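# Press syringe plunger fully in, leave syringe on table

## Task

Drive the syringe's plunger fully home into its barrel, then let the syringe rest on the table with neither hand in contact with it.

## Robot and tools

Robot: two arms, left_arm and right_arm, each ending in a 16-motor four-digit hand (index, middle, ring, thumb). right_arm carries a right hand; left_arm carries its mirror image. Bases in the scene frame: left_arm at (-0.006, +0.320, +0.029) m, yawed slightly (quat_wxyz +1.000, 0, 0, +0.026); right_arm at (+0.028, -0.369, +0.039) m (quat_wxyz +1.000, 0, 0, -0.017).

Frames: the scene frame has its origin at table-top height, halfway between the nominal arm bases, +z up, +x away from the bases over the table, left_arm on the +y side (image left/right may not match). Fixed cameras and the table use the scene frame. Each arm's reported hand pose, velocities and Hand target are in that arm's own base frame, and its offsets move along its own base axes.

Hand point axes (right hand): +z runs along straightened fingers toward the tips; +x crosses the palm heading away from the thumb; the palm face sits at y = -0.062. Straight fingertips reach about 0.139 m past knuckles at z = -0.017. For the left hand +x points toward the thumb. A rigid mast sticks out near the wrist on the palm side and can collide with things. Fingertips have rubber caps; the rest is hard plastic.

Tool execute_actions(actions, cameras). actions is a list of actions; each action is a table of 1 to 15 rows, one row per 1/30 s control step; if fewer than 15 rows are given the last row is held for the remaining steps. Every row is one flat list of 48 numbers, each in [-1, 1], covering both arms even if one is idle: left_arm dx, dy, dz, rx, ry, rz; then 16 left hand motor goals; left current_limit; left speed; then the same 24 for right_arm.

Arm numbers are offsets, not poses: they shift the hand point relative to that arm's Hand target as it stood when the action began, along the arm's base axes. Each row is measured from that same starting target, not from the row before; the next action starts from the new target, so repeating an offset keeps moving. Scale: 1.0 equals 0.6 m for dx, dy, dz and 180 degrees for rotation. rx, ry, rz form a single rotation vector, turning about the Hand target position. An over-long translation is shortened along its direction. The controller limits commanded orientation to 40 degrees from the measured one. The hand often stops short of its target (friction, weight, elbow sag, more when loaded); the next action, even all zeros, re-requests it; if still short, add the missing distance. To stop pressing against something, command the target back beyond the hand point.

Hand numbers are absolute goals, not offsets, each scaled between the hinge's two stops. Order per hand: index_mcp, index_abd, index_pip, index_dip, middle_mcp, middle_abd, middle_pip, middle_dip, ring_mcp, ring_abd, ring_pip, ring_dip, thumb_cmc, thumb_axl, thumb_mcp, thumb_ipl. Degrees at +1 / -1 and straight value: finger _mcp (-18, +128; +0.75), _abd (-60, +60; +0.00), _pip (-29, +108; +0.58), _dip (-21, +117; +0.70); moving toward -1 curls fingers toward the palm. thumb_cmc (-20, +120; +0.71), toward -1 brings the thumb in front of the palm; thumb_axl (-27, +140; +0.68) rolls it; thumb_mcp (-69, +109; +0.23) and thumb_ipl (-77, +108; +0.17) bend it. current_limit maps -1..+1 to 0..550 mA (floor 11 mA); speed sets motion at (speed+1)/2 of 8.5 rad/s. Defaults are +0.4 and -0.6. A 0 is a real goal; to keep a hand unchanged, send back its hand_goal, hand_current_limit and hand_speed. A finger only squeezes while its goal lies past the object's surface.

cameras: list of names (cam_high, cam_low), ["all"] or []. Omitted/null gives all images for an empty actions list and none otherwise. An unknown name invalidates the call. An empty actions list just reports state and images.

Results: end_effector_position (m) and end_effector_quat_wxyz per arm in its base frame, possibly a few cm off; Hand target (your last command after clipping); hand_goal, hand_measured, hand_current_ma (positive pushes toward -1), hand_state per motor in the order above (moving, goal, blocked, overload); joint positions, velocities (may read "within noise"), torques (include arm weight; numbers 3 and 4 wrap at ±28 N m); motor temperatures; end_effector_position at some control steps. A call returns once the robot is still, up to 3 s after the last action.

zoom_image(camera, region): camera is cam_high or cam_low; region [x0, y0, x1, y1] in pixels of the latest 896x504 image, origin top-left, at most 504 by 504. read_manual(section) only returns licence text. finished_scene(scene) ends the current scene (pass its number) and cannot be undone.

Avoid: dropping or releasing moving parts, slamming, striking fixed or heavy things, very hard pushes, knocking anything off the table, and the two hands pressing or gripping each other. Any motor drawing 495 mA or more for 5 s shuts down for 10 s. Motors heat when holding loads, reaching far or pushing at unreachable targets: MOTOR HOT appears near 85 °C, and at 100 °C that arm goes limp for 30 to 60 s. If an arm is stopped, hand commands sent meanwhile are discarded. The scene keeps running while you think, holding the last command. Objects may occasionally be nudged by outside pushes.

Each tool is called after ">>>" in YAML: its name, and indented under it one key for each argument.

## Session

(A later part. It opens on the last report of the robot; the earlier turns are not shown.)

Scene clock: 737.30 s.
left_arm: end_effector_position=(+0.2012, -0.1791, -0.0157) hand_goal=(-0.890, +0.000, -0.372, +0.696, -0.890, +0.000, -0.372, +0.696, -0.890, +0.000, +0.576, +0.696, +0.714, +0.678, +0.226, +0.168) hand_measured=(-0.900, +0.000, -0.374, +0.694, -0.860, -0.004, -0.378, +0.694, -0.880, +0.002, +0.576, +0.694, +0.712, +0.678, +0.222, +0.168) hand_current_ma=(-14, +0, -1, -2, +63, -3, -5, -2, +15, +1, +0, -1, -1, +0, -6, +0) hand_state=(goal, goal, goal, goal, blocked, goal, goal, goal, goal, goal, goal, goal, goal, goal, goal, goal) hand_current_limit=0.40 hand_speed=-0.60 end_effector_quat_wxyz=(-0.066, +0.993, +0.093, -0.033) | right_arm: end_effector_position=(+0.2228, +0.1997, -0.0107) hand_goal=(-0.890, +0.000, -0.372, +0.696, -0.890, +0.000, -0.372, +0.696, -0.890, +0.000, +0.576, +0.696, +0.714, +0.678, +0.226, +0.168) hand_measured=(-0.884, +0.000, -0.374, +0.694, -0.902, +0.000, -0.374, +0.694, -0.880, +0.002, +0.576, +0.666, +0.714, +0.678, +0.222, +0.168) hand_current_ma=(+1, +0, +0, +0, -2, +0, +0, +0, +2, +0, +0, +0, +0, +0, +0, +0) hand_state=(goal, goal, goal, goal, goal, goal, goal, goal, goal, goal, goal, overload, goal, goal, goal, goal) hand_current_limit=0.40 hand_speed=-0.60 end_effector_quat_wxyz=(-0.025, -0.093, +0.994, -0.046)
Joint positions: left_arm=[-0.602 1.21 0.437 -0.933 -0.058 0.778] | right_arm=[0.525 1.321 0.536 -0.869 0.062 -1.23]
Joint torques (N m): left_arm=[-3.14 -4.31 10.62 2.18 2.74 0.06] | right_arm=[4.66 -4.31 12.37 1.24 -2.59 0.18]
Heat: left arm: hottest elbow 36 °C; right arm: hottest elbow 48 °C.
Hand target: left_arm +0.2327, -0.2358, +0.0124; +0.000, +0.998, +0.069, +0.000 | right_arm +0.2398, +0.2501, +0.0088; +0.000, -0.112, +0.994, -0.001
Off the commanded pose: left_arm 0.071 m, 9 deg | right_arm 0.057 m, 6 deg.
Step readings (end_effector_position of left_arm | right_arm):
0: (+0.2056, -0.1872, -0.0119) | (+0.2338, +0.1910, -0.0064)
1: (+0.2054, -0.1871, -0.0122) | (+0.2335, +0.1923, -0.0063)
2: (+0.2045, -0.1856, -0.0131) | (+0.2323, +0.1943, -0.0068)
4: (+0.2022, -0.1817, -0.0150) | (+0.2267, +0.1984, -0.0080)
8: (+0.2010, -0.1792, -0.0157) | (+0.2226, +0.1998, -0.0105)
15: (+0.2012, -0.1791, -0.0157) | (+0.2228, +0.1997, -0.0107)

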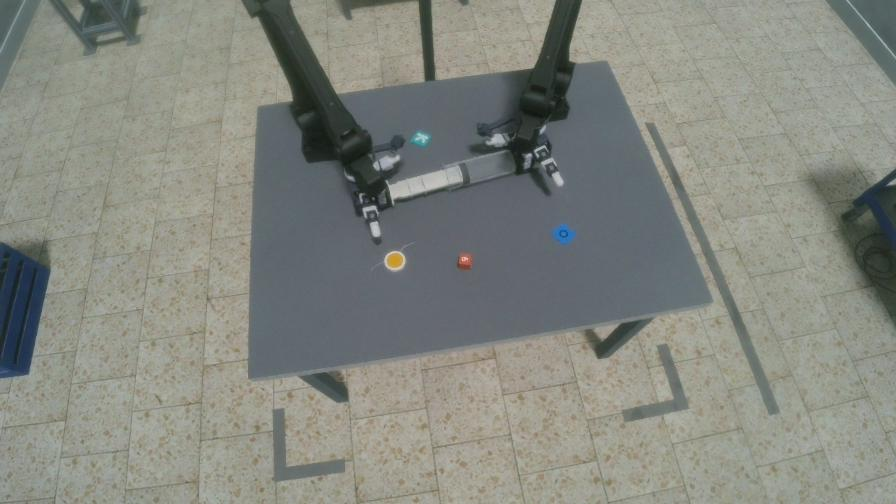

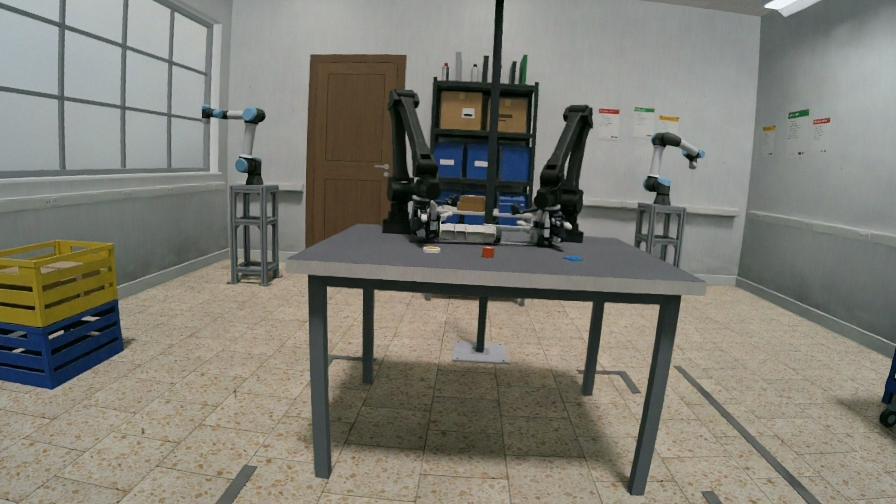

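>>> execute_actions:
  actions:
    - [[0.003,-0.025,0.015,0,0,0,-0.89,0,-0.372,0.696,-0.89,0,-0.372,0.696,-0.89,0,0.576,0.696,0.714,0.678,0.226,0.168,0.6,-0.6,-0.005,0.03,0.01,0,0,0,-0.89,0,-0.372,0.696,-0.89,0,-0.372,0.696,-0.89,0,0.576,0.696,0.714,0.678,0.226,0.168,0.6,-0.6]]
  cameras: ["all"]

>>> zoom_image:
  camera: "cam_high"
  region: [340, 110, 540, 230]

>>> zoom_image:
  camera: "cam_low"
  region: [380, 170, 600, 270]

Scene clock: 797.93 s.
left_arm: end_effector_position=(+0.1917, -0.1739, -0.0176) hand_goal=(-0.890, +0.000, -0.372, +0.696, -0.890, +0.000, -0.372, +0.696, -0.890, +0.000, +0.576, +0.696, +0.714, +0.678, +0.226, +0.168) hand_measured=(-0.900, +0.000, -0.374, +0.694, -0.870, -0.010, -0.394, +0.694, -0.880, +0.002, +0.576, +0.694, +0.712, +0.678, +0.222, +0.168) hand_current_ma=(-13, +0, -1, -2, +35, -10, -39, -2, +15, +1, +0, -1, -1, +0, -6, +0) hand_state=(goal, goal, goal, goal, goal, goal, blocked, goal, goal, goal, goal, goal, goal, goal, goal, goal) hand_current_limit=0.60 hand_speed=-0.60 end_effector_quat_wxyz=(-0.086, +0.990, +0.103, -0.044) | right_arm: end_effector_position=(+0.2143, +0.2042, -0.0109) hand_goal=(-0.890, +0.000, -0.372, +0.696, -0.890, +0.000, -0.372, +0.696, -0.890, +0.000, +0.576, +0.696, +0.714, +0.678, +0.226, +0.168) hand_measured=(-0.884, +0.000, -0.374, +0.694, -0.896, +0.000, -0.374, +0.694, -0.880, +0.002, +0.576, +0.666, +0.714, +0.678, +0.222, +0.168) hand_current_ma=(+1, +0, +0, +0, -1, +0, +0, +0, +2, +0, +0, +0, +0, +0, +0, +0) hand_state=(goal, goal, goal, goal, goal, goal, goal, goal, goal, goal, goal, overload, goal, goal, goal, goal) hand_current_limit=0.60 hand_speed=-0.60 end_effector_quat_wxyz=(-0.034, -0.087, +0.994, -0.058)
Joint positions: left_arm=[-0.628 1.21 0.438 -0.98 -0.069 0.73] | right_arm=[0.569 1.321 0.541 -0.905 0.071 -1.172]
Joint torques (N m): left_arm=[-3.72 -4.95 12.85 2.35 3.26 0.19] | right_arm=[5.6 -4.48 14.05 1.55 -2.94 0.11]
Motor temperatures (°C): left_arm=[28 30 40 25 37 24] | right_arm=[27 30 47 28 46 27]
Heat: left arm: hottest elbow 40 °C; right arm: hottest elbow 47 °C.
Hand target: left_arm +0.2344, -0.2509, +0.0214; +0.000, +0.998, +0.069, +0.000 | right_arm +0.2366, +0.2681, +0.0148; +0.000, -0.112, +0.994, -0.001
Off the commanded pose: left_arm 0.096 m, 12 deg | right_arm 0.072 m, 8 deg.
Step readings (end_effector_position of left_arm | right_arm):
0: (+0.2012, -0.1791, -0.0157) | (+0.2228, +0.1997, -0.0107)
1: (+0.2002, -0.1789, -0.0159) | (+0.2224, +0.2003, -0.0105)
2: (+0.1980, -0.1782, -0.0162) | (+0.2212, +0.2013, -0.0104)
4: (+0.1939, -0.1760, -0.0171) | (+0.2173, +0.2031, -0.0106)
8: (+0.1918, -0.1741, -0.0175) | (+0.2142, +0.2041, -0.0109)
15: (+0.1918, -0.1738, -0.0176) | (+0.2143, +0.2042, -0.0109)

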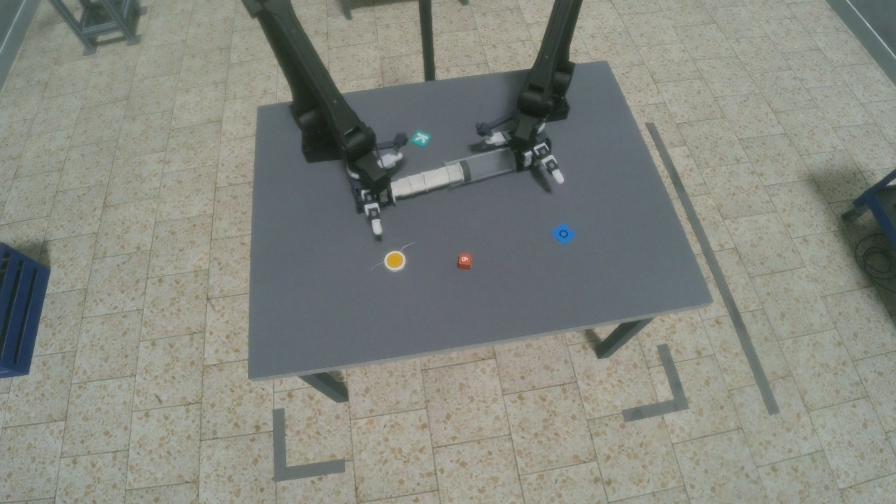

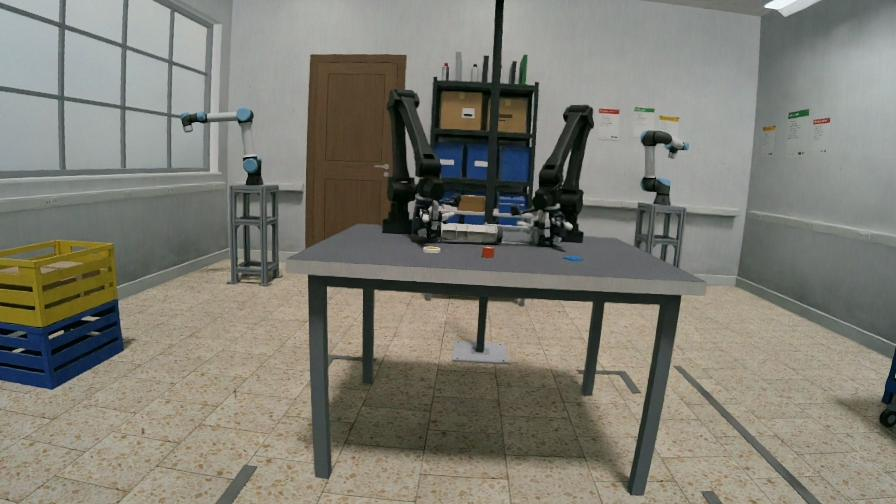

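Scaled by 2.520 from the camera's 896x504 image, which has a finer 1280x720 frame.

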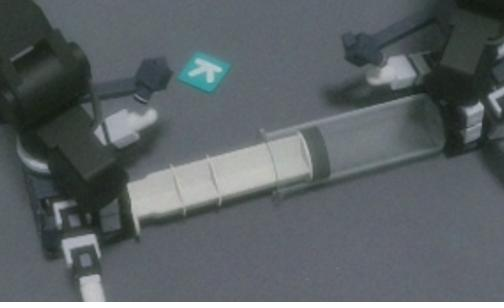

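Scaled by 2.291 from the camera's 896x504 image, which has a finer 1280x720 frame.

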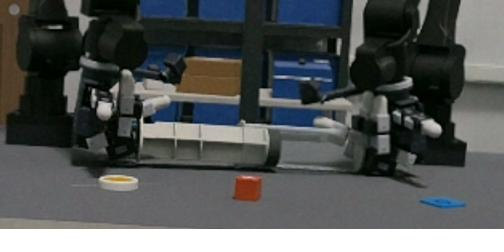

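>>> execute_actions:
  actions:
    - [[0.015,-0.03,0.01,0,0,0,-0.89,0,-0.372,0.696,-0.89,0,-0.372,0.696,-0.89,0,0.576,0.696,0.714,0.678,0.226,0.168,0.6,-0.6,0.015,0.05,0.01,0,0,0,-0.89,0,-0.372,0.696,-0.89,0,-0.372,0.696,-0.89,0,0.576,0.696,0.714,0.678,0.226,0.168,0.6,-0.6]]
  cameras: ["all"]

>>> zoom_image:
  camera: "cam_high"
  region: [340, 110, 540, 230]

>>> zoom_image:
  camera: "cam_low"
  region: [380, 170, 600, 270]

Scene clock: 861.63 s.
left_arm: end_effector_position=(+0.1964, -0.1964, -0.0118) hand_goal=(-0.890, +0.000, -0.372, +0.696, -0.890, +0.000, -0.372, +0.696, -0.890, +0.000, +0.576, +0.696, +0.714, +0.678, +0.226, +0.168) hand_measured=(-0.864, +0.000, -0.374, +0.694, -0.836, +0.002, -0.386, +0.694, -0.880, +0.002, +0.576, +0.694, +0.714, +0.678, +0.222, +0.168) hand_current_ma=(+51, +0, -1, -2, +146, +2, -21, -2, +15, +1, +0, -1, +0, +0, -6, +0) hand_state=(blocked, goal, goal, goal, blocked, goal, goal, goal, goal, goal, goal, goal, goal, goal, goal, goal) hand_current_limit=0.60 hand_speed=-0.60 end_effector_quat_wxyz=(-0.084, +0.992, +0.086, -0.045) | right_arm: end_effector_position=(+0.2232, +0.2465, -0.0041) hand_goal=(-0.890, +0.000, -0.372, +0.696, -0.890, +0.000, -0.372, +0.696, -0.890, +0.000, +0.576, +0.696, +0.714, +0.678, +0.226, +0.168) hand_measured=(-0.880, +0.000, -0.374, +0.694, -0.840, +0.000, -0.374, +0.694, -0.880, +0.002, +0.576, +0.666, +0.714, +0.678, +0.222, +0.168) hand_current_ma=(+2, +0, +0, +0, +45, +0, +0, +0, +2, +0, +0, +0, +0, +0, +0, +0) hand_state=(goal, goal, goal, goal, blocked, goal, goal, goal, goal, goal, goal, overload, goal, goal, goal, goal) hand_current_limit=0.60 hand_speed=-0.60 end_effector_quat_wxyz=(-0.032, -0.106, +0.992, -0.055)
Joint positions: left_arm=[-0.682 1.25 0.489 -0.991 -0.057 0.71] | right_arm=[0.668 1.393 0.633 -0.923 0.059 -1.112]
Joint torques (N m): left_arm=[-2.14 -5.66 13.08 2.51 2.7 0.06] | right_arm=[2.32 -6.3 13.01 1.76 -2.42 0.14]
Motor temperatures (°C): left_arm=[28 30 42 25 44 24] | right_arm=[27 30 52 28 58 27]
Heat: left arm: hottest wrist yaw 44 °C; right arm: hottest wrist yaw 58 °C.
Hand target: left_arm +0.2434, -0.2688, +0.0273; +0.000, +0.998, +0.069, +0.000 | right_arm +0.2457, +0.2980, +0.0208; +0.000, -0.112, +0.994, -0.001
Off the commanded pose: left_arm 0.095 m, 11 deg | right_arm 0.062 m, 7 deg.
Step readings (end_effector_position of left_arm | right_arm):
0: (+0.1917, -0.1739, -0.0176) | (+0.2143, +0.2042, -0.0109)
1: (+0.1920, -0.1745, -0.0170) | (+0.2148, +0.2053, -0.0101)
2: (+0.1910, -0.1762, -0.0167) | (+0.2147, +0.2100, -0.0090)
4: (+0.1913, -0.1846, -0.0146) | (+0.2157, +0.2257, -0.0060)
8: (+0.1948, -0.1939, -0.0123) | (+0.2218, +0.2453, -0.0032)
15: (+0.1965, -0.1964, -0.0118) | (+0.2231, +0.2465, -0.0041)

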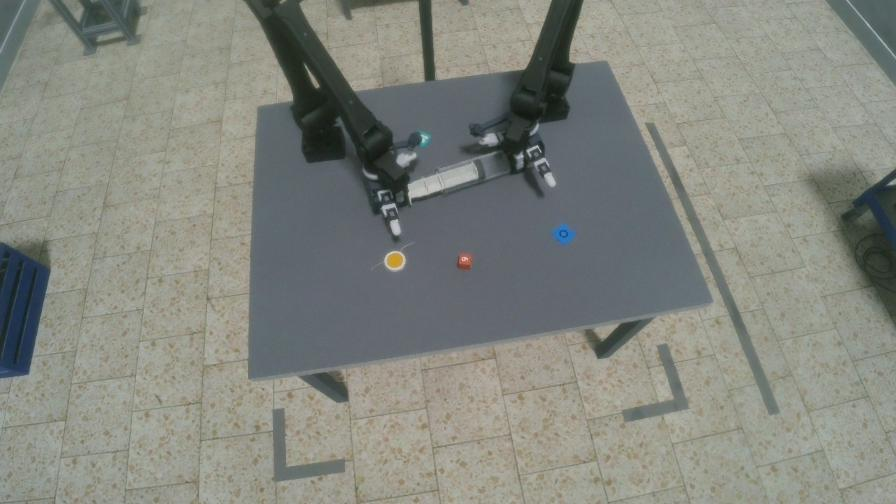

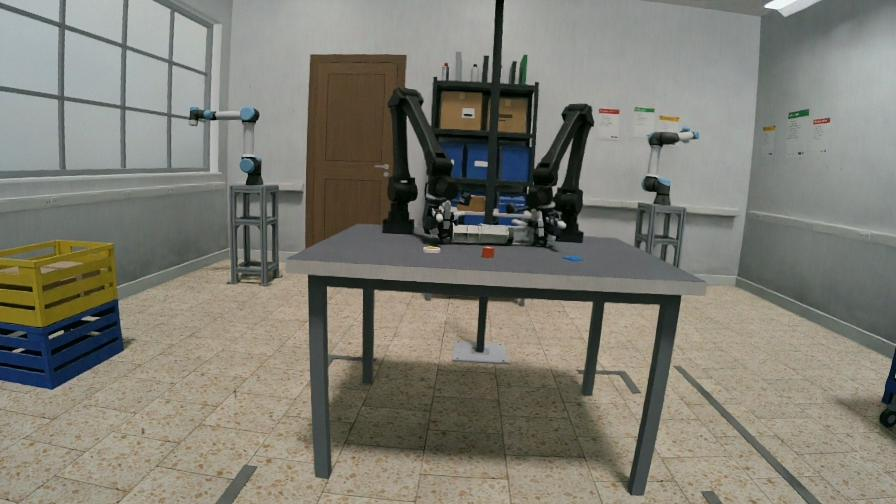

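Scaled by 2.520 from the camera's 896x504 image, which has a finer 1280x720 frame.

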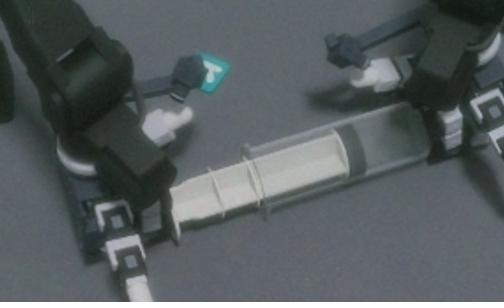

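Scaled by 2.291 from the camera's 896x504 image, which has a finer 1280x720 frame.

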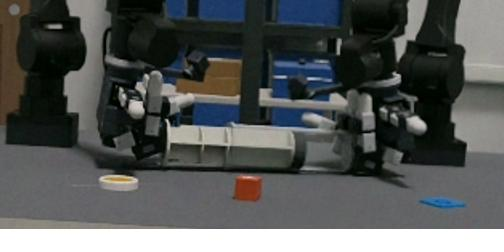

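>>> execute_actions:
  actions:
    - [[0.005,-0.01,0.005,0,0,0,-0.89,0,-0.372,0.696,-0.89,0,-0.372,0.696,-0.89,0,0.576,0.696,0.714,0.678,0.226,0.168,0.6,-0.6,-0.012,0.055,0,0,0,0,-0.89,0,-0.372,0.696,-0.89,0,-0.372,0.696,-0.89,0,0.576,0.696,0.714,0.678,0.226,0.168,0.6,-0.6]]
  cameras: ["all"]

>>> zoom_image:
  camera: "cam_high"
  region: [340, 110, 540, 230]

>>> zoom_image:
  camera: "cam_low"
  region: [380, 170, 600, 270]

Scene clock: 872.47 s.
left_arm: end_effector_position=(+0.2016, -0.2026, -0.0095) hand_goal=(-0.890, +0.000, -0.372, +0.696, -0.890, +0.000, -0.372, +0.696, -0.890, +0.000, +0.576, +0.696, +0.714, +0.678, +0.226, +0.168) hand_measured=(-0.864, +0.000, -0.374, +0.694, -0.832, +0.002, -0.384, +0.694, -0.880, +0.002, +0.576, +0.694, +0.714, +0.678, +0.222, +0.168) hand_current_ma=(+51, +0, -1, -2, +163, +1, -15, -2, +15, +1, +0, -1, +0, +0, -6, +0) hand_state=(blocked, goal, goal, goal, blocked, goal, goal, goal, goal, goal, goal, goal, goal, goal, goal, goal) hand_current_limit=0.60 hand_speed=-0.60 end_effector_quat_wxyz=(-0.082, +0.992, +0.088, -0.043) | right_arm: end_effector_position=(+0.2171, +0.2768, -0.0048) hand_goal=(-0.890, +0.000, -0.372, +0.696, -0.890, +0.000, -0.372, +0.696, -0.890, +0.000, +0.576, +0.696, +0.714, +0.678, +0.226, +0.168) hand_measured=(-0.880, +0.000, -0.374, +0.694, -0.840, +0.000, -0.374, +0.694, -0.880, +0.002, +0.576, +0.666, +0.712, +0.678, +0.222, +0.168) hand_current_ma=(+2, +0, +0, +0, +45, +0, +0, +0, +2, +0, +0, +0, +0, +0, +0, +0) hand_state=(goal, goal, goal, goal, blocked, goal, goal, goal, goal, goal, goal, overload, goal, goal, goal, goal) hand_current_limit=0.60 hand_speed=-0.60 end_effector_quat_wxyz=(-0.029, -0.107, +0.992, -0.055)
Joint positions: left_arm=[-0.69 1.263 0.507 -0.991 -0.057 0.699] | right_arm=[0.76 1.433 0.671 -0.923 0.053 -1.023]
Joint torques (N m): left_arm=[-2.02 -5.77 13.12 2.24 2.69 0.06] | right_arm=[2.02 -6.42 13.7 1.72 -2.2 0.16]
Motor temperatures (°C): left_arm=[28 30 42 25 43 24] | right_arm=[27 30 54 28 56 27]
Heat: left arm: hottest wrist yaw 43 °C; right arm: hottest wrist yaw 56 °C.
Hand target: left_arm +0.2465, -0.2748, +0.0305; +0.000, +0.998, +0.069, +0.000 | right_arm +0.2384, +0.3311, +0.0208; +0.000, -0.112, +0.994, -0.001
Off the commanded pose: left_arm 0.094 m, 11 deg | right_arm 0.064 m, 7 deg.
Step readings (end_effector_position of left_arm | right_arm):
0: (+0.1964, -0.1964, -0.0118) | (+0.2232, +0.2465, -0.0041)
1: (+0.1970, -0.1970, -0.0115) | (+0.2233, +0.2487, -0.0038)
2: (+0.1973, -0.1975, -0.0115) | (+0.2225, +0.2528, -0.0038)
4: (+0.1979, -0.1984, -0.0117) | (+0.2174, +0.2644, -0.0038)
8: (+0.1987, -0.2000, -0.0113) | (+0.2158, +0.2763, -0.0042)
15: (+0.2015, -0.2026, -0.0095) | (+0.2170, +0.2768, -0.0047)

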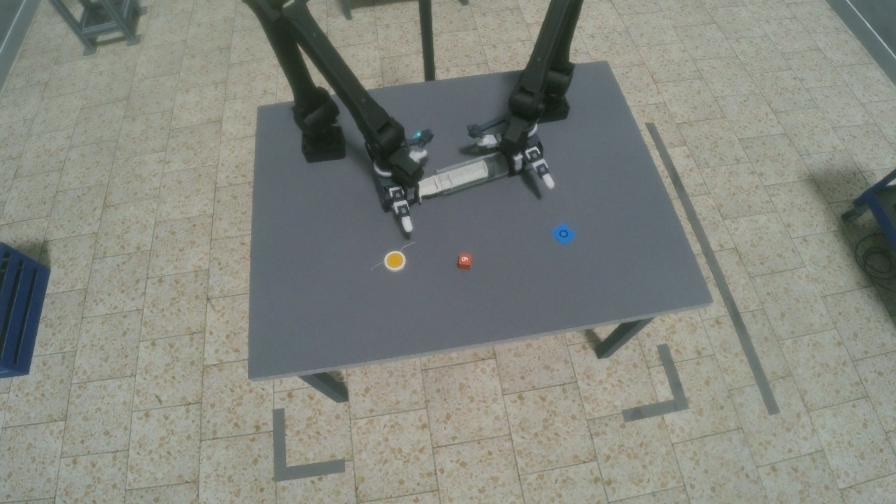

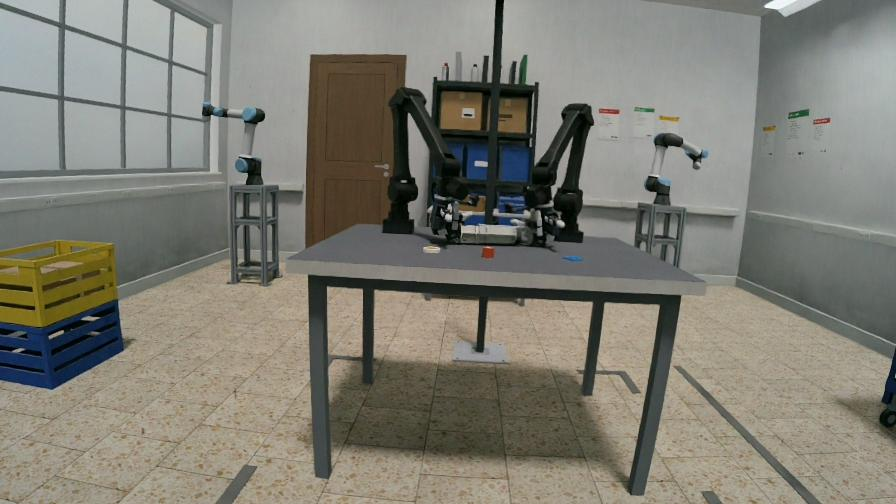

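Scaled by 2.520 from the camera's 896x504 image, which has a finer 1280x720 frame.

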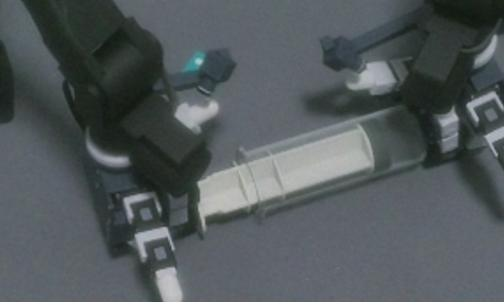

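Scaled by 2.291 from the camera's 896x504 image, which has a finer 1280x720 frame.

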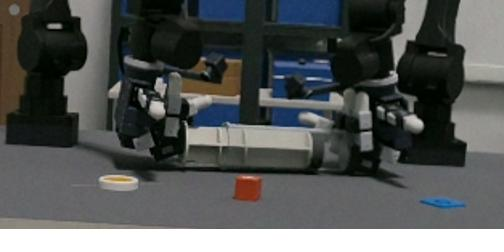

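>>> execute_actions:
  actions:
    - [[0.005,-0.01,0.002,0,0,0,-0.89,0,-0.372,0.696,-0.89,0,-0.372,0.696,-0.89,0,0.576,0.696,0.714,0.678,0.226,0.168,0.6,-0.6,-0.012,0.065,0,0,0,0,-0.89,0,-0.372,0.696,-0.89,0,-0.372,0.696,-0.89,0,0.576,0.696,0.714,0.678,0.226,0.168,0.6,-0.6]]
  cameras: ["all"]

>>> zoom_image:
  camera: "cam_high"
  region: [380, 110, 540, 230]

>>> zoom_image:
  camera: "cam_low"
  region: [400, 170, 600, 270]

Scene clock: 883.43 s.
left_arm: end_effector_position=(+0.2057, -0.2077, -0.0087) hand_goal=(-0.890, +0.000, -0.372, +0.696, -0.890, +0.000, -0.372, +0.696, -0.890, +0.000, +0.576, +0.696, +0.714, +0.678, +0.226, +0.168) hand_measured=(-0.864, +0.000, -0.374, +0.694, -0.830, +0.000, -0.382, +0.694, -0.880, +0.002, +0.576, +0.694, +0.714, +0.678, +0.222, +0.168) hand_current_ma=(+52, +0, -1, -2, +165, +0, -13, -2, +15, +1, +0, -1, +0, +0, -6, +0) hand_state=(blocked, goal, goal, goal, blocked, goal, goal, goal, goal, goal, goal, goal, goal, goal, goal, goal) hand_current_limit=0.60 hand_speed=-0.60 end_effector_quat_wxyz=(-0.082, +0.992, +0.090, -0.042) | right_arm: end_effector_position=(+0.2121, +0.3124, -0.0053) hand_goal=(-0.890, +0.000, -0.372, +0.696, -0.890, +0.000, -0.372, +0.696, -0.890, +0.000, +0.576, +0.696, +0.714, +0.678, +0.226, +0.168) hand_measured=(-0.878, +0.000, -0.374, +0.694, -0.844, +0.000, -0.374, +0.694, -0.880, +0.002, +0.576, +0.666, +0.714, +0.678, +0.222, +0.168) hand_current_ma=(+3, +0, +0, +0, +39, +0, +0, +0, +2, +0, +0, +0, +0, +0, +0, +0) hand_state=(goal, goal, goal, goal, blocked, goal, goal, goal, goal, goal, goal, overload, goal, goal, goal, goal) hand_current_limit=0.60 hand_speed=-0.60 end_effector_quat_wxyz=(-0.028, -0.110, +0.992, -0.057)
Joint positions: left_arm=[-0.698 1.279 0.523 -0.991 -0.057 0.687] | right_arm=[0.851 1.489 0.731 -0.931 0.047 -0.937]
Joint torques (N m): left_arm=[-2.49 -6.01 13.22 2.13 2.68 0.1] | right_arm=[2.02 -7.18 14.15 1.73 -1.99 0.19]
Motor temperatures (°C): left_arm=[28 30 43 25 43 24] | right_arm=[27 30 53 28 55 27]
Heat: left arm: hottest elbow 43 °C; right arm: hottest wrist yaw 55 °C.
Hand target: left_arm +0.2495, -0.2808, +0.0317; +0.000, +0.998, +0.069, +0.000 | right_arm +0.2313, +0.3701, +0.0209; +0.000, -0.112, +0.994, -0.001
Off the commanded pose: left_arm 0.094 m, 11 deg | right_arm 0.066 m, 7 deg.
Step readings (end_effector_position of left_arm | right_arm):
0: (+0.2016, -0.2026, -0.0095) | (+0.2171, +0.2768, -0.0048)
1: (+0.2019, -0.2030, -0.0095) | (+0.2169, +0.2788, -0.0045)
2: (+0.2021, -0.2036, -0.0095) | (+0.2159, +0.2829, -0.0047)
4: (+0.2024, -0.2041, -0.0103) | (+0.2122, +0.2963, -0.0047)
8: (+0.2023, -0.2045, -0.0111) | (+0.2104, +0.3116, -0.0049)
15: (+0.2058, -0.2075, -0.0086) | (+0.2120, +0.3124, -0.0053)

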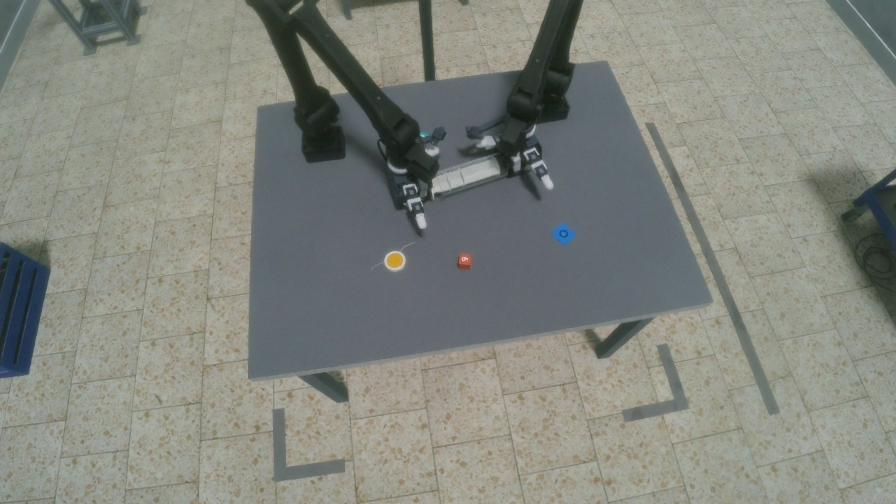

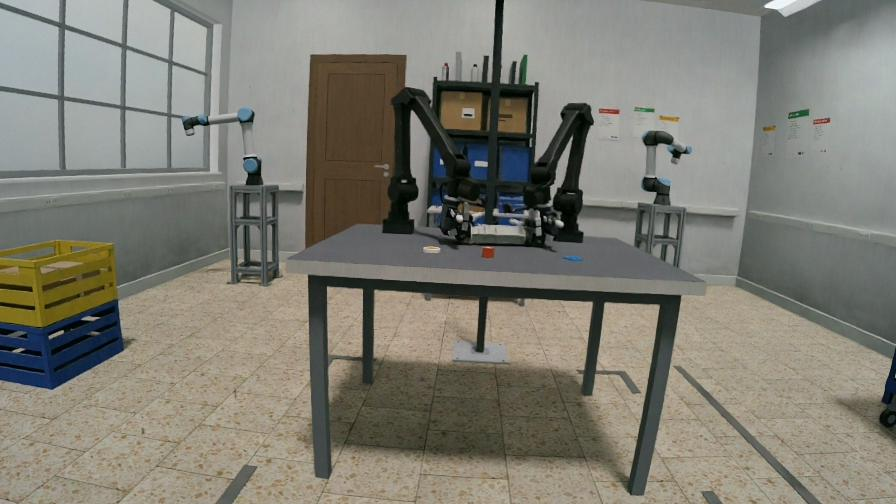

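Scaled by 3.150 from the camera's 896x504 image, which has a finer 1280x720 frame.

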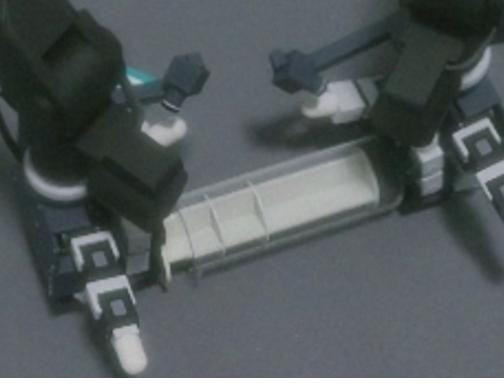

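Scaled by 2.520 from the camera's 896x504 image, which has a finer 1280x720 frame.

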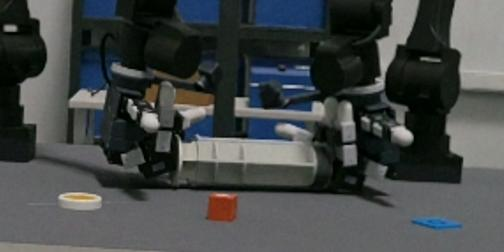

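>>> execute_actions:
  actions:
    - [[0.002,-0.005,0.0,0,0,0,-0.89,0,-0.372,0.696,-0.89,0,-0.372,0.696,-0.89,0,0.576,0.696,0.714,0.678,0.226,0.168,0.6,-0.6,-0.006,0.035,0,0,0,0,-0.89,0,-0.372,0.696,-0.89,0,-0.372,0.696,-0.89,0,0.576,0.696,0.714,0.678,0.226,0.168,0.6,-0.6]]
  cameras: ["all"]

>>> zoom_image:
  camera: "cam_high"
  region: [380, 110, 540, 230]

>>> zoom_image:
  camera: "cam_low"
  region: [400, 170, 600, 270]

Scene clock: 894.80 s.
left_arm: end_effector_position=(+0.2044, -0.2063, -0.0109) hand_goal=(-0.890, +0.000, -0.372, +0.696, -0.890, +0.000, -0.372, +0.696, -0.890, +0.000, +0.576, +0.696, +0.714, +0.678, +0.226, +0.168) hand_measured=(-0.864, +0.000, -0.374, +0.694, -0.828, -0.002, -0.390, +0.694, -0.880, +0.002, +0.576, +0.694, +0.712, +0.678, +0.222, +0.168) hand_current_ma=(+51, +0, -1, -2, +176, -2, -30, -2, +15, +1, +0, -1, -1, +0, -6, +0) hand_state=(blocked, goal, goal, goal, blocked, goal, goal, goal, goal, goal, goal, goal, goal, goal, goal, goal) hand_current_limit=0.60 hand_speed=-0.60 end_effector_quat_wxyz=(-0.087, +0.991, +0.093, -0.046) | right_arm: end_effector_position=(+0.2093, +0.3165, -0.0092) hand_goal=(-0.890, +0.000, -0.372, +0.696, -0.890, +0.000, -0.372, +0.696, -0.890, +0.000, +0.576, +0.696, +0.714, +0.678, +0.226, +0.168) hand_measured=(-0.878, +0.000, -0.374, +0.694, -0.882, +0.000, -0.374, +0.694, -0.880, +0.002, +0.576, +0.666, +0.714, +0.678, +0.222, +0.168) hand_current_ma=(+3, +0, +0, +0, +1, +0, +0, +0, +2, +0, +0, +0, +0, +0, +0, +0) hand_state=(goal, goal, goal, goal, goal, goal, goal, goal, goal, goal, goal, overload, goal, goal, goal, goal) hand_current_limit=0.60 hand_speed=-0.60 end_effector_quat_wxyz=(-0.035, -0.101, +0.992, -0.066)
Joint positions: left_arm=[-0.699 1.288 0.525 -0.997 -0.057 0.68] | right_arm=[0.87 1.511 0.746 -0.948 0.047 -0.901]
Joint torques (N m): left_arm=[-2.61 -6.42 13.46 2.26 2.69 0.14] | right_arm=[3.96 -7.53 15.8 1.89 -2.05 0.24]
Motor temperatures (°C): left_arm=[28 30 44 25 43 24] | right_arm=[27 30 55 28 53 27]
Heat: left arm: hottest elbow 44 °C; right arm: hottest elbow 55 °C.
Hand target: left_arm +0.2506, -0.2839, +0.0316; +0.000, +0.998, +0.069, +0.000 | right_arm +0.2277, +0.3910, +0.0207; +0.000, -0.112, +0.994, -0.001
Off the commanded pose: left_arm 0.100 m, 12 deg | right_arm 0.082 m, 9 deg.
Step readings (end_effector_position of left_arm | right_arm):
0: (+0.2057, -0.2077, -0.0087) | (+0.2121, +0.3124, -0.0053)
1: (+0.2057, -0.2078, -0.0088) | (+0.2120, +0.3134, -0.0052)
2: (+0.2059, -0.2080, -0.0089) | (+0.2117, +0.3155, -0.0053)
4: (+0.2053, -0.2072, -0.0100) | (+0.2098, +0.3176, -0.0066)
8: (+0.2044, -0.2063, -0.0109) | (+0.2093, +0.3168, -0.0091)
15: (+0.2044, -0.2063, -0.0109) | (+0.2092, +0.3165, -0.0092)

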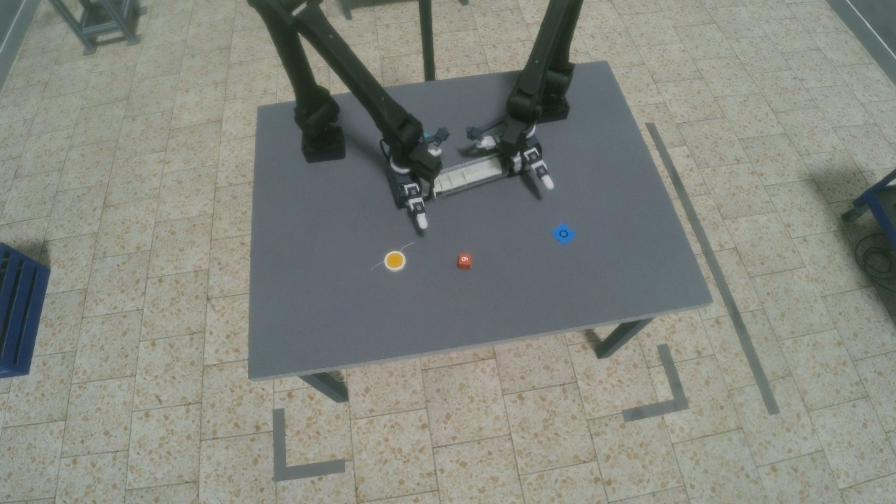

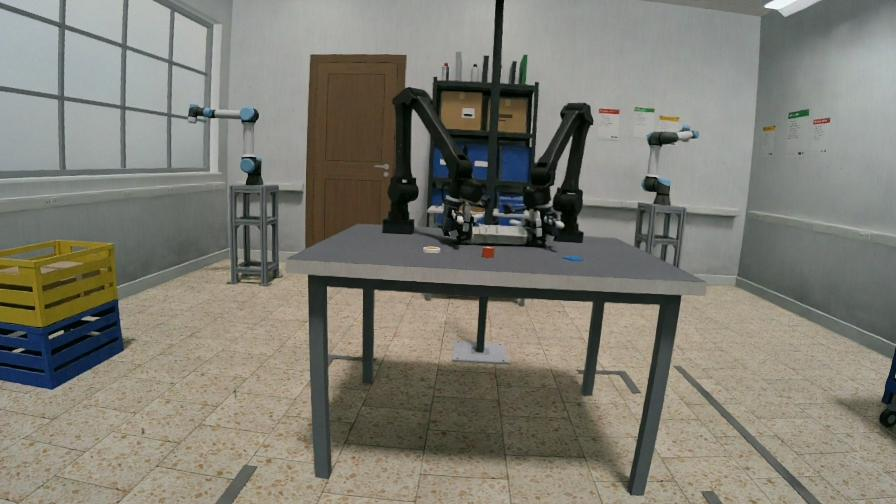

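Scaled by 3.150 from the camera's 896x504 image, which has a finer 1280x720 frame.

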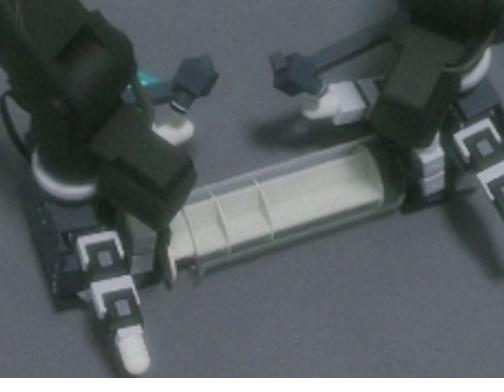

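Scaled by 2.520 from the camera's 896x504 image, which has a finer 1280x720 frame.

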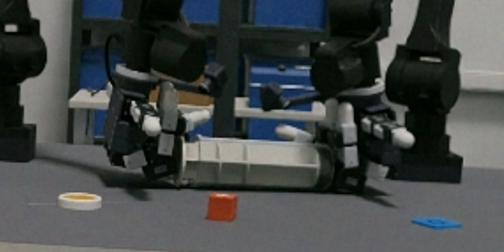

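>>> execute_actions:
  actions:
    - [[0.0,-0.01,0.0,0,0,0,-0.89,0,-0.372,0.696,-0.89,0,-0.372,0.696,-0.89,0,0.576,0.696,0.714,0.678,0.226,0.168,0.6,-0.6,-0.004,0.02,0,0,0,0,-0.89,0,-0.372,0.696,-0.89,0,-0.372,0.696,-0.89,0,0.576,0.696,0.714,0.678,0.226,0.168,0.6,-0.6]]
  cameras: ["cam_high"]

>>> zoom_image:
  camera: "cam_high"
  region: [400, 130, 520, 220]

Scene clock: 908.97 s.
left_arm: end_effector_position=(+0.2038, -0.2052, -0.0111) hand_goal=(-0.890, +0.000, -0.372, +0.696, -0.890, +0.000, -0.372, +0.696, -0.890, +0.000, +0.576, +0.696, +0.714, +0.678, +0.226, +0.168) hand_measured=(-0.870, +0.000, -0.374, +0.694, -0.828, -0.010, -0.394, +0.694, -0.880, +0.002, +0.576, +0.694, +0.712, +0.678, +0.222, +0.168) hand_current_ma=(+39, +0, -1, -2, +176, -10, -36, -2, +15, +1, +0, -1, -1, +0, -6, +0) hand_state=(blocked, goal, goal, goal, blocked, goal, blocked, goal, goal, goal, goal, goal, goal, goal, goal, goal) hand_current_limit=0.60 hand_speed=-0.60 end_effector_quat_wxyz=(-0.090, +0.990, +0.098, -0.048) | right_arm: end_effector_position=(+0.2073, +0.3175, -0.0105) hand_goal=(-0.890, +0.000, -0.372, +0.696, -0.890, +0.000, -0.372, +0.696, -0.890, +0.000, +0.576, +0.696, +0.714, +0.678, +0.226, +0.168) hand_measured=(-0.878, +0.000, -0.374, +0.694, -0.892, +0.000, -0.374, +0.694, -0.880, +0.002, +0.576, +0.666, +0.714, +0.678, +0.222, +0.168) hand_current_ma=(+3, +0, +0, +0, +0, +0, +0, +0, +2, +0, +0, +0, +0, +0, +0, +0) hand_state=(goal, goal, goal, goal, goal, goal, goal, goal, goal, goal, goal, overload, goal, goal, goal, goal) hand_current_limit=0.60 hand_speed=-0.60 end_effector_quat_wxyz=(-0.040, -0.093, +0.992, -0.073)
Joint positions: left_arm=[-0.702 1.288 0.525 -1.003 -0.057 0.666] | right_arm=[0.882 1.519 0.753 -0.964 0.047 -0.873]
Joint torques (N m): left_arm=[-3.37 -5.95 14.04 2.41 2.74 0.13] | right_arm=[5.01 -7.18 16.76 2.25 -2.1 0.19]
Motor temperatures (°C): left_arm=[28 30 46 25 43 24] | right_arm=[27 30 60 28 53 27]
Heat: left arm: hottest elbow 46 °C; right arm: hottest elbow 60 °C.
Hand target: left_arm +0.2507, -0.2899, +0.0317; +0.000, +0.998, +0.069, +0.000 | right_arm +0.2254, +0.4031, +0.0208; +0.000, -0.112, +0.994, -0.001
Off the commanded pose: left_arm 0.106 m, 12 deg | right_arm 0.093 m, 10 deg.
Step readings (end_effector_position of left_arm | right_arm):
0: (+0.2044, -0.2063, -0.0109) | (+0.2093, +0.3165, -0.0092)
1: (+0.2046, -0.2063, -0.0109) | (+0.2093, +0.3173, -0.0090)
2: (+0.2042, -0.2062, -0.0110) | (+0.2086, +0.3175, -0.0091)
4: (+0.2039, -0.2055, -0.0111) | (+0.2075, +0.3178, -0.0099)
8: (+0.2038, -0.2052, -0.0111) | (+0.2072, +0.3177, -0.0104)
15: (+0.2038, -0.2052, -0.0111) | (+0.2073, +0.3175, -0.0105)
Images, in order (width x height): cam_high 896x504.

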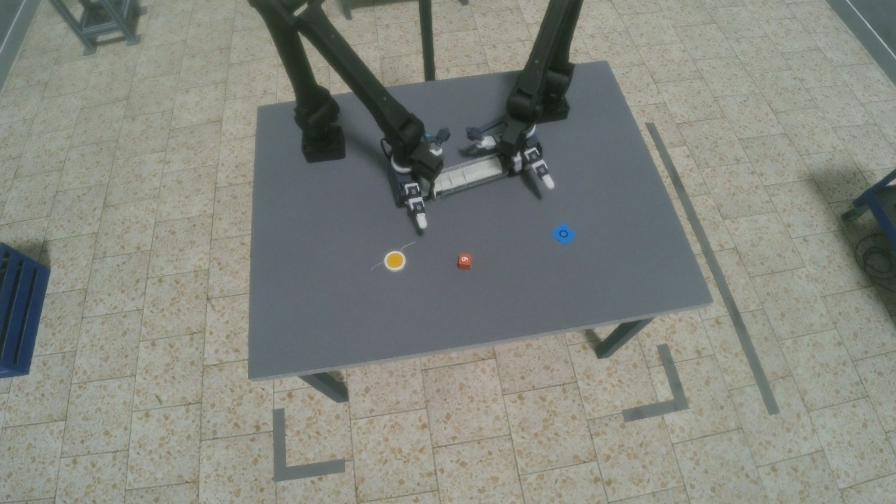

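Scaled by 4.200 from the camera's 896x504 image, which has a finer 1280x720 frame.

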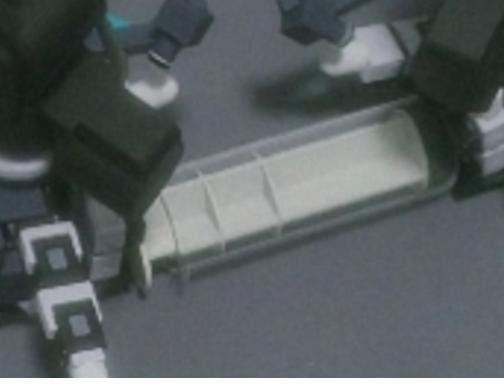

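>>> execute_actions:
  actions:
    - [[-0.02,0.05,-0.015,0,0,0,-0.89,0,-0.372,0.696,-0.89,0,-0.372,0.696,-0.89,0,0.576,0.696,0.714,0.678,0.226,0.168,0.4,-0.6,0.005,-0.05,-0.015,0,0,0,-0.89,0,-0.372,0.696,-0.89,0,-0.372,0.696,-0.89,0,0.576,0.696,0.714,0.678,0.226,0.168,0.4,-0.6]]
    - [[-0.015,0.05,-0.015,0,0,0,-0.89,0,-0.372,0.696,-0.89,0,-0.372,0.696,-0.89,0,0.576,0.696,0.714,0.678,0.226,0.168,0.4,-0.6,0.005,-0.06,-0.015,0,0,0,-0.89,0,-0.372,0.696,-0.89,0,-0.372,0.696,-0.89,0,0.576,0.696,0.714,0.678,0.226,0.168,0.4,-0.6]]
    - [[-0.015,0.09,0,0,0,0,-0.89,0,-0.372,0.696,-0.89,0,-0.372,0.696,-0.89,0,0.576,0.696,0.714,0.678,0.226,0.168,0.4,-0.6,0.01,-0.11,0,0,0,0,-0.89,0,-0.372,0.696,-0.89,0,-0.372,0.696,-0.89,0,0.576,0.696,0.714,0.678,0.226,0.168,0.4,-0.6]]
  cameras: ["all"]

>>> zoom_image:
  camera: "cam_high"
  region: [380, 110, 560, 230]

>>> zoom_image:
  camera: "cam_low"
  region: [400, 170, 600, 270]

Scene clock: 936.10 s.
left_arm: end_effector_position=(+0.2218, -0.1746, +0.0146) hand_goal=(-0.890, +0.000, -0.372, +0.696, -0.890, +0.000, -0.372, +0.696, -0.890, +0.000, +0.576, +0.696, +0.714, +0.678, +0.226, +0.168) hand_measured=(-0.876, +0.000, -0.372, +0.694, -0.874, -0.002, -0.374, +0.694, -0.878, +0.002, +0.576, +0.694, +0.714, +0.678, +0.222, +0.168) hand_current_ma=(+24, +0, +0, -2, +27, -1, -1, -2, +18, +1, +0, -1, +0, +0, -7, +0) hand_state=(goal, goal, goal, goal, goal, goal, goal, goal, goal, goal, goal, goal, goal, goal, goal, goal) hand_current_limit=0.40 hand_speed=-0.60 end_effector_quat_wxyz=(-0.004, +0.997, +0.076, +0.002) | right_arm: end_effector_position=(+0.2361, +0.2636, +0.0015) hand_goal=(-0.890, +0.000, -0.372, +0.696, -0.890, +0.000, -0.372, +0.696, -0.890, +0.000, +0.576, +0.696, +0.714, +0.678, +0.226, +0.168) hand_measured=(-0.878, +0.000, -0.372, +0.694, -0.880, +0.000, -0.372, +0.694, -0.878, +0.002, +0.576, +0.666, +0.714, +0.678, +0.222, +0.168) hand_current_ma=(+3, +0, +0, +0, +2, +0, +0, +0, +3, +0, +0, +0, +0, +0, +0, +0) hand_state=(goal, goal, goal, goal, goal, goal, goal, goal, goal, goal, goal, overload, goal, goal, goal, goal) hand_current_limit=0.40 hand_speed=-0.60 end_effector_quat_wxyz=(-0.005, -0.099, +0.995, -0.009)
Joint positions: left_arm=[-0.472 1.093 0.429 -0.907 -0.009 0.946] | right_arm=[0.659 1.386 0.621 -0.823 0.01 -1.111]
Joint torques (N m): left_arm=[0.85 -3.19 5.49 0.47 0.61 0.16] | right_arm=[-0.79 -5.89 7.42 1.07 -0.48 -0.2]
Motor temperatures (°C): left_arm=[27 30 49 25 44 24] | right_arm=[27 30 65 28 52 27]
Heat: left arm: hottest elbow 49 °C; right arm: hottest elbow 65 °C.
Hand target: left_arm +0.2206, -0.1758, +0.0136; +0.000, +0.998, +0.069, +0.000 | right_arm +0.2372, +0.2711, +0.0028; +0.000, -0.112, +0.994, -0.001
Off the commanded pose: left_arm 0.002 m, 1 deg | right_arm 0.008 m, 2 deg.
Step readings (end_effector_position of left_arm | right_arm):
0: (+0.2038, -0.2052, -0.0111) | (+0.2073, +0.3175, -0.0105)
1: (+0.2042, -0.2051, -0.0108) | (+0.2078, +0.3169, -0.0106)
2: (+0.2048, -0.2049, -0.0102) | (+0.2084, +0.3168, -0.0105)
4: (+0.2054, -0.2049, -0.0091) | (+0.2093, +0.3167, -0.0104)
8: (+0.2058, -0.2051, -0.0084) | (+0.2093, +0.3169, -0.0103)
15: (+0.2058, -0.2051, -0.0084) | (+0.2091, +0.3168, -0.0103)
16: (+0.2054, -0.2030, -0.0097) | (+0.2093, +0.3153, -0.0112)
17: (+0.2072, -0.2034, -0.0093) | (+0.2110, +0.3154, -0.0111)
19: (+0.2130, -0.2046, -0.0046) | (+0.2180, +0.3156, -0.0088)
23: (+0.2198, -0.2062, +0.0007) | (+0.2269, +0.3150, -0.0057)
30: (+0.2195, -0.2068, +0.0008) | (+0.2258, +0.3144, -0.0063)
31: (+0.2189, -0.2015, -0.0007) | (+0.2284, +0.3098, -0.0073)
32: (+0.2185, -0.1996, +0.0011) | (+0.2274, +0.3063, -0.0060)
34: (+0.2206, -0.1815, +0.0057) | (+0.2306, +0.2819, -0.0046)
38: (+0.2265, -0.1716, +0.0143) | (+0.2393, +0.2622, +0.0008)
45: (+0.2229, -0.1739, +0.0146) | (+0.2370, +0.2634, +0.0015)

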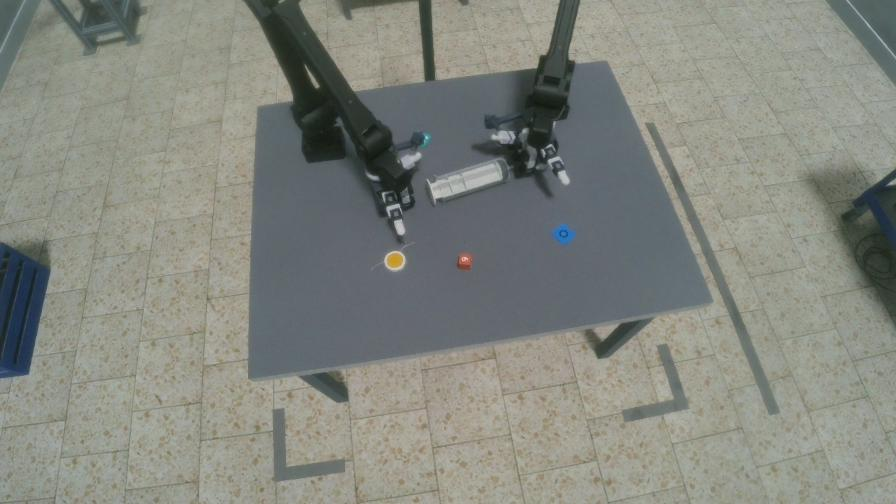

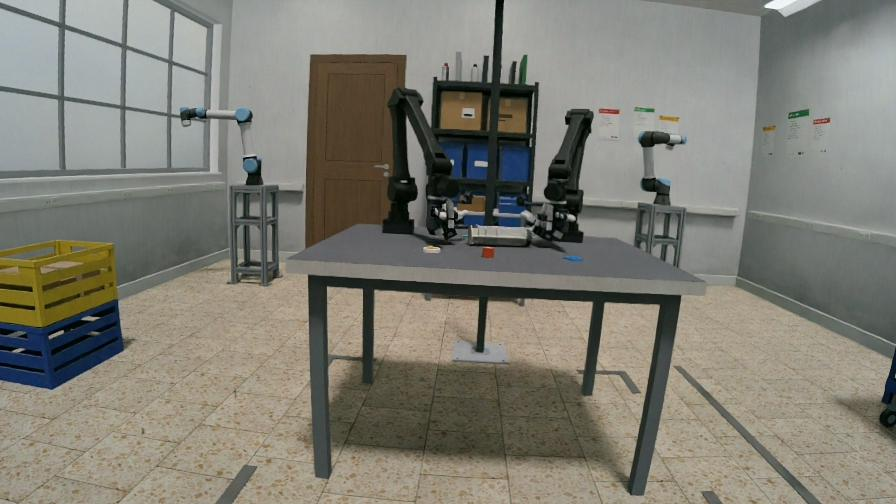

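Scaled by 2.800 from the camera's 896x504 image, which has a finer 1280x720 frame.

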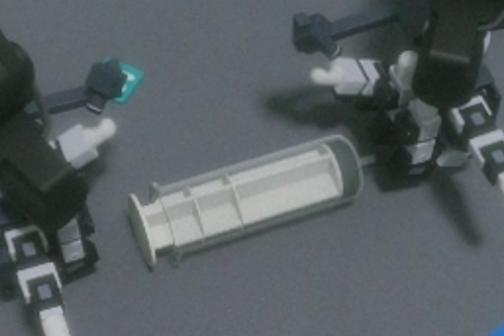

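Scaled by 2.520 from the camera's 896x504 image, which has a finer 1280x720 frame.

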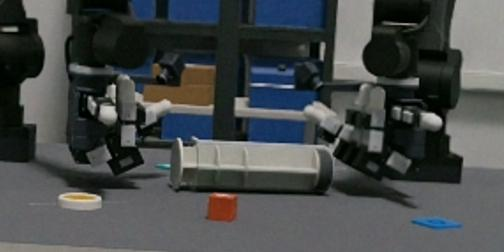

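>>> execute_actions:
  actions:
    - [[-0.008,0.08,0,0,0,0,-0.89,0,-0.372,0.696,-0.89,0,-0.372,0.696,-0.89,0,0.576,0.696,0.714,0.678,0.226,0.168,0.4,-0.6,0.01,-0.04,0,0,0,0,-0.89,0,-0.372,0.696,-0.89,0,-0.372,0.696,-0.89,0,0.576,0.696,0.714,0.678,0.226,0.168,0.4,-0.6]]
  cameras: ["all"]

>>> zoom_image:
  camera: "cam_high"
  region: [400, 130, 540, 220]

Scene clock: 948.20 s.
left_arm: end_effector_position=(+0.2192, -0.1270, +0.0131) hand_goal=(-0.890, +0.000, -0.372, +0.696, -0.890, +0.000, -0.372, +0.696, -0.890, +0.000, +0.576, +0.696, +0.714, +0.678, +0.226, +0.168) hand_measured=(-0.876, +0.000, -0.372, +0.694, -0.876, -0.002, -0.372, +0.694, -0.878, +0.000, +0.576, +0.694, +0.714, +0.678, +0.220, +0.168) hand_current_ma=(+22, +0, +0, -2, +24, -1, +0, -2, +18, +0, +0, -1, +0, +0, -7, +0) hand_state=(goal, goal, goal, goal, goal, goal, goal, goal, goal, goal, goal, goal, goal, goal, goal, goal) hand_current_limit=0.40 hand_speed=-0.60 end_effector_quat_wxyz=(-0.005, +0.997, +0.076, +0.002) | right_arm: end_effector_position=(+0.2426, +0.2445, +0.0011) hand_goal=(-0.890, +0.000, -0.372, +0.696, -0.890, +0.000, -0.372, +0.696, -0.890, +0.000, +0.576, +0.696, +0.714, +0.678, +0.226, +0.168) hand_measured=(-0.878, +0.000, -0.372, +0.694, -0.880, +0.000, -0.372, +0.694, -0.878, +0.002, +0.576, +0.666, +0.714, +0.678, +0.222, +0.168) hand_current_ma=(+3, +0, +0, +0, +2, +0, +0, +0, +3, +0, +0, +0, +0, +0, +0, +0) hand_state=(goal, goal, goal, goal, goal, goal, goal, goal, goal, goal, goal, overload, goal, goal, goal, goal) hand_current_limit=0.40 hand_speed=-0.60 end_effector_quat_wxyz=(-0.006, -0.103, +0.995, -0.008)
Joint positions: left_arm=[-0.255 1.024 0.384 -0.93 -0.011 1.164] | right_arm=[0.589 1.374 0.607 -0.822 0.008 -1.189]
Joint torques (N m): left_arm=[1.08 -3.19 5.44 -0.09 0.68 0.15] | right_arm=[-1.38 -6.77 6.48 0.95 -0.49 -0.2]
Motor temperatures (°C): left_arm=[27 30 46 25 41 24] | right_arm=[27 30 59 28 48 27]
Heat: left arm: hottest elbow 46 °C; right arm: hottest elbow 59 °C.
Hand target: left_arm +0.2159, -0.1278, +0.0136; +0.000, +0.998, +0.069, +0.000 | right_arm +0.2433, +0.2471, +0.0028; +0.000, -0.112, +0.994, -0.001
Off the commanded pose: left_arm 0.003 m, 1 deg | right_arm 0.003 m, 1 deg.
Step readings (end_effector_position of left_arm | right_arm):
0: (+0.2218, -0.1746, +0.0146) | (+0.2361, +0.2636, +0.0015)
1: (+0.2204, -0.1725, +0.0141) | (+0.2355, +0.2627, +0.0016)
2: (+0.2228, -0.1654, +0.0141) | (+0.2356, +0.2605, +0.0020)
4: (+0.2247, -0.1416, +0.0125) | (+0.2399, +0.2514, +0.0012)
8: (+0.2245, -0.1248, +0.0131) | (+0.2441, +0.2444, +0.0011)
15: (+0.2203, -0.1267, +0.0132) | (+0.2429, +0.2445, +0.0011)

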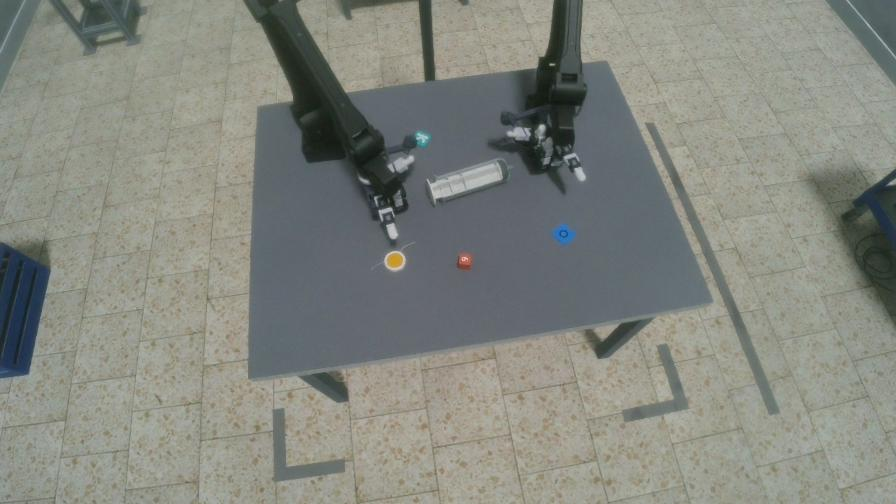

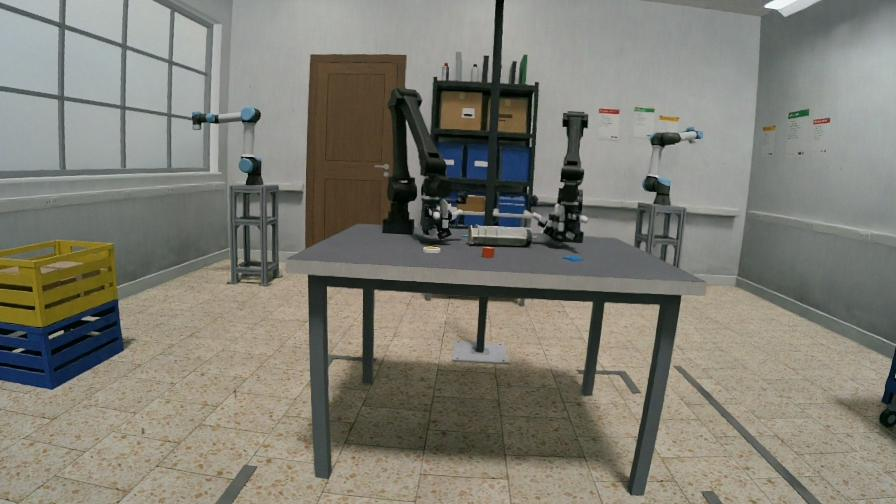

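Scaled by 3.600 from the camera's 896x504 image, which has a finer 1280x720 frame.

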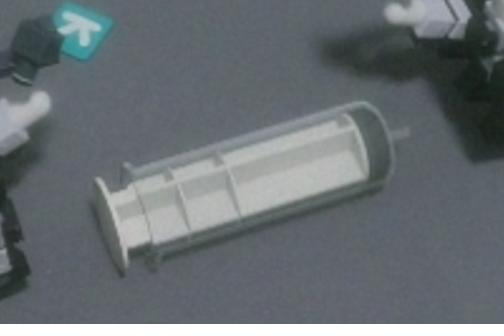

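>>> finished_scene:
  scene: 1

The scene is finished: the task was done.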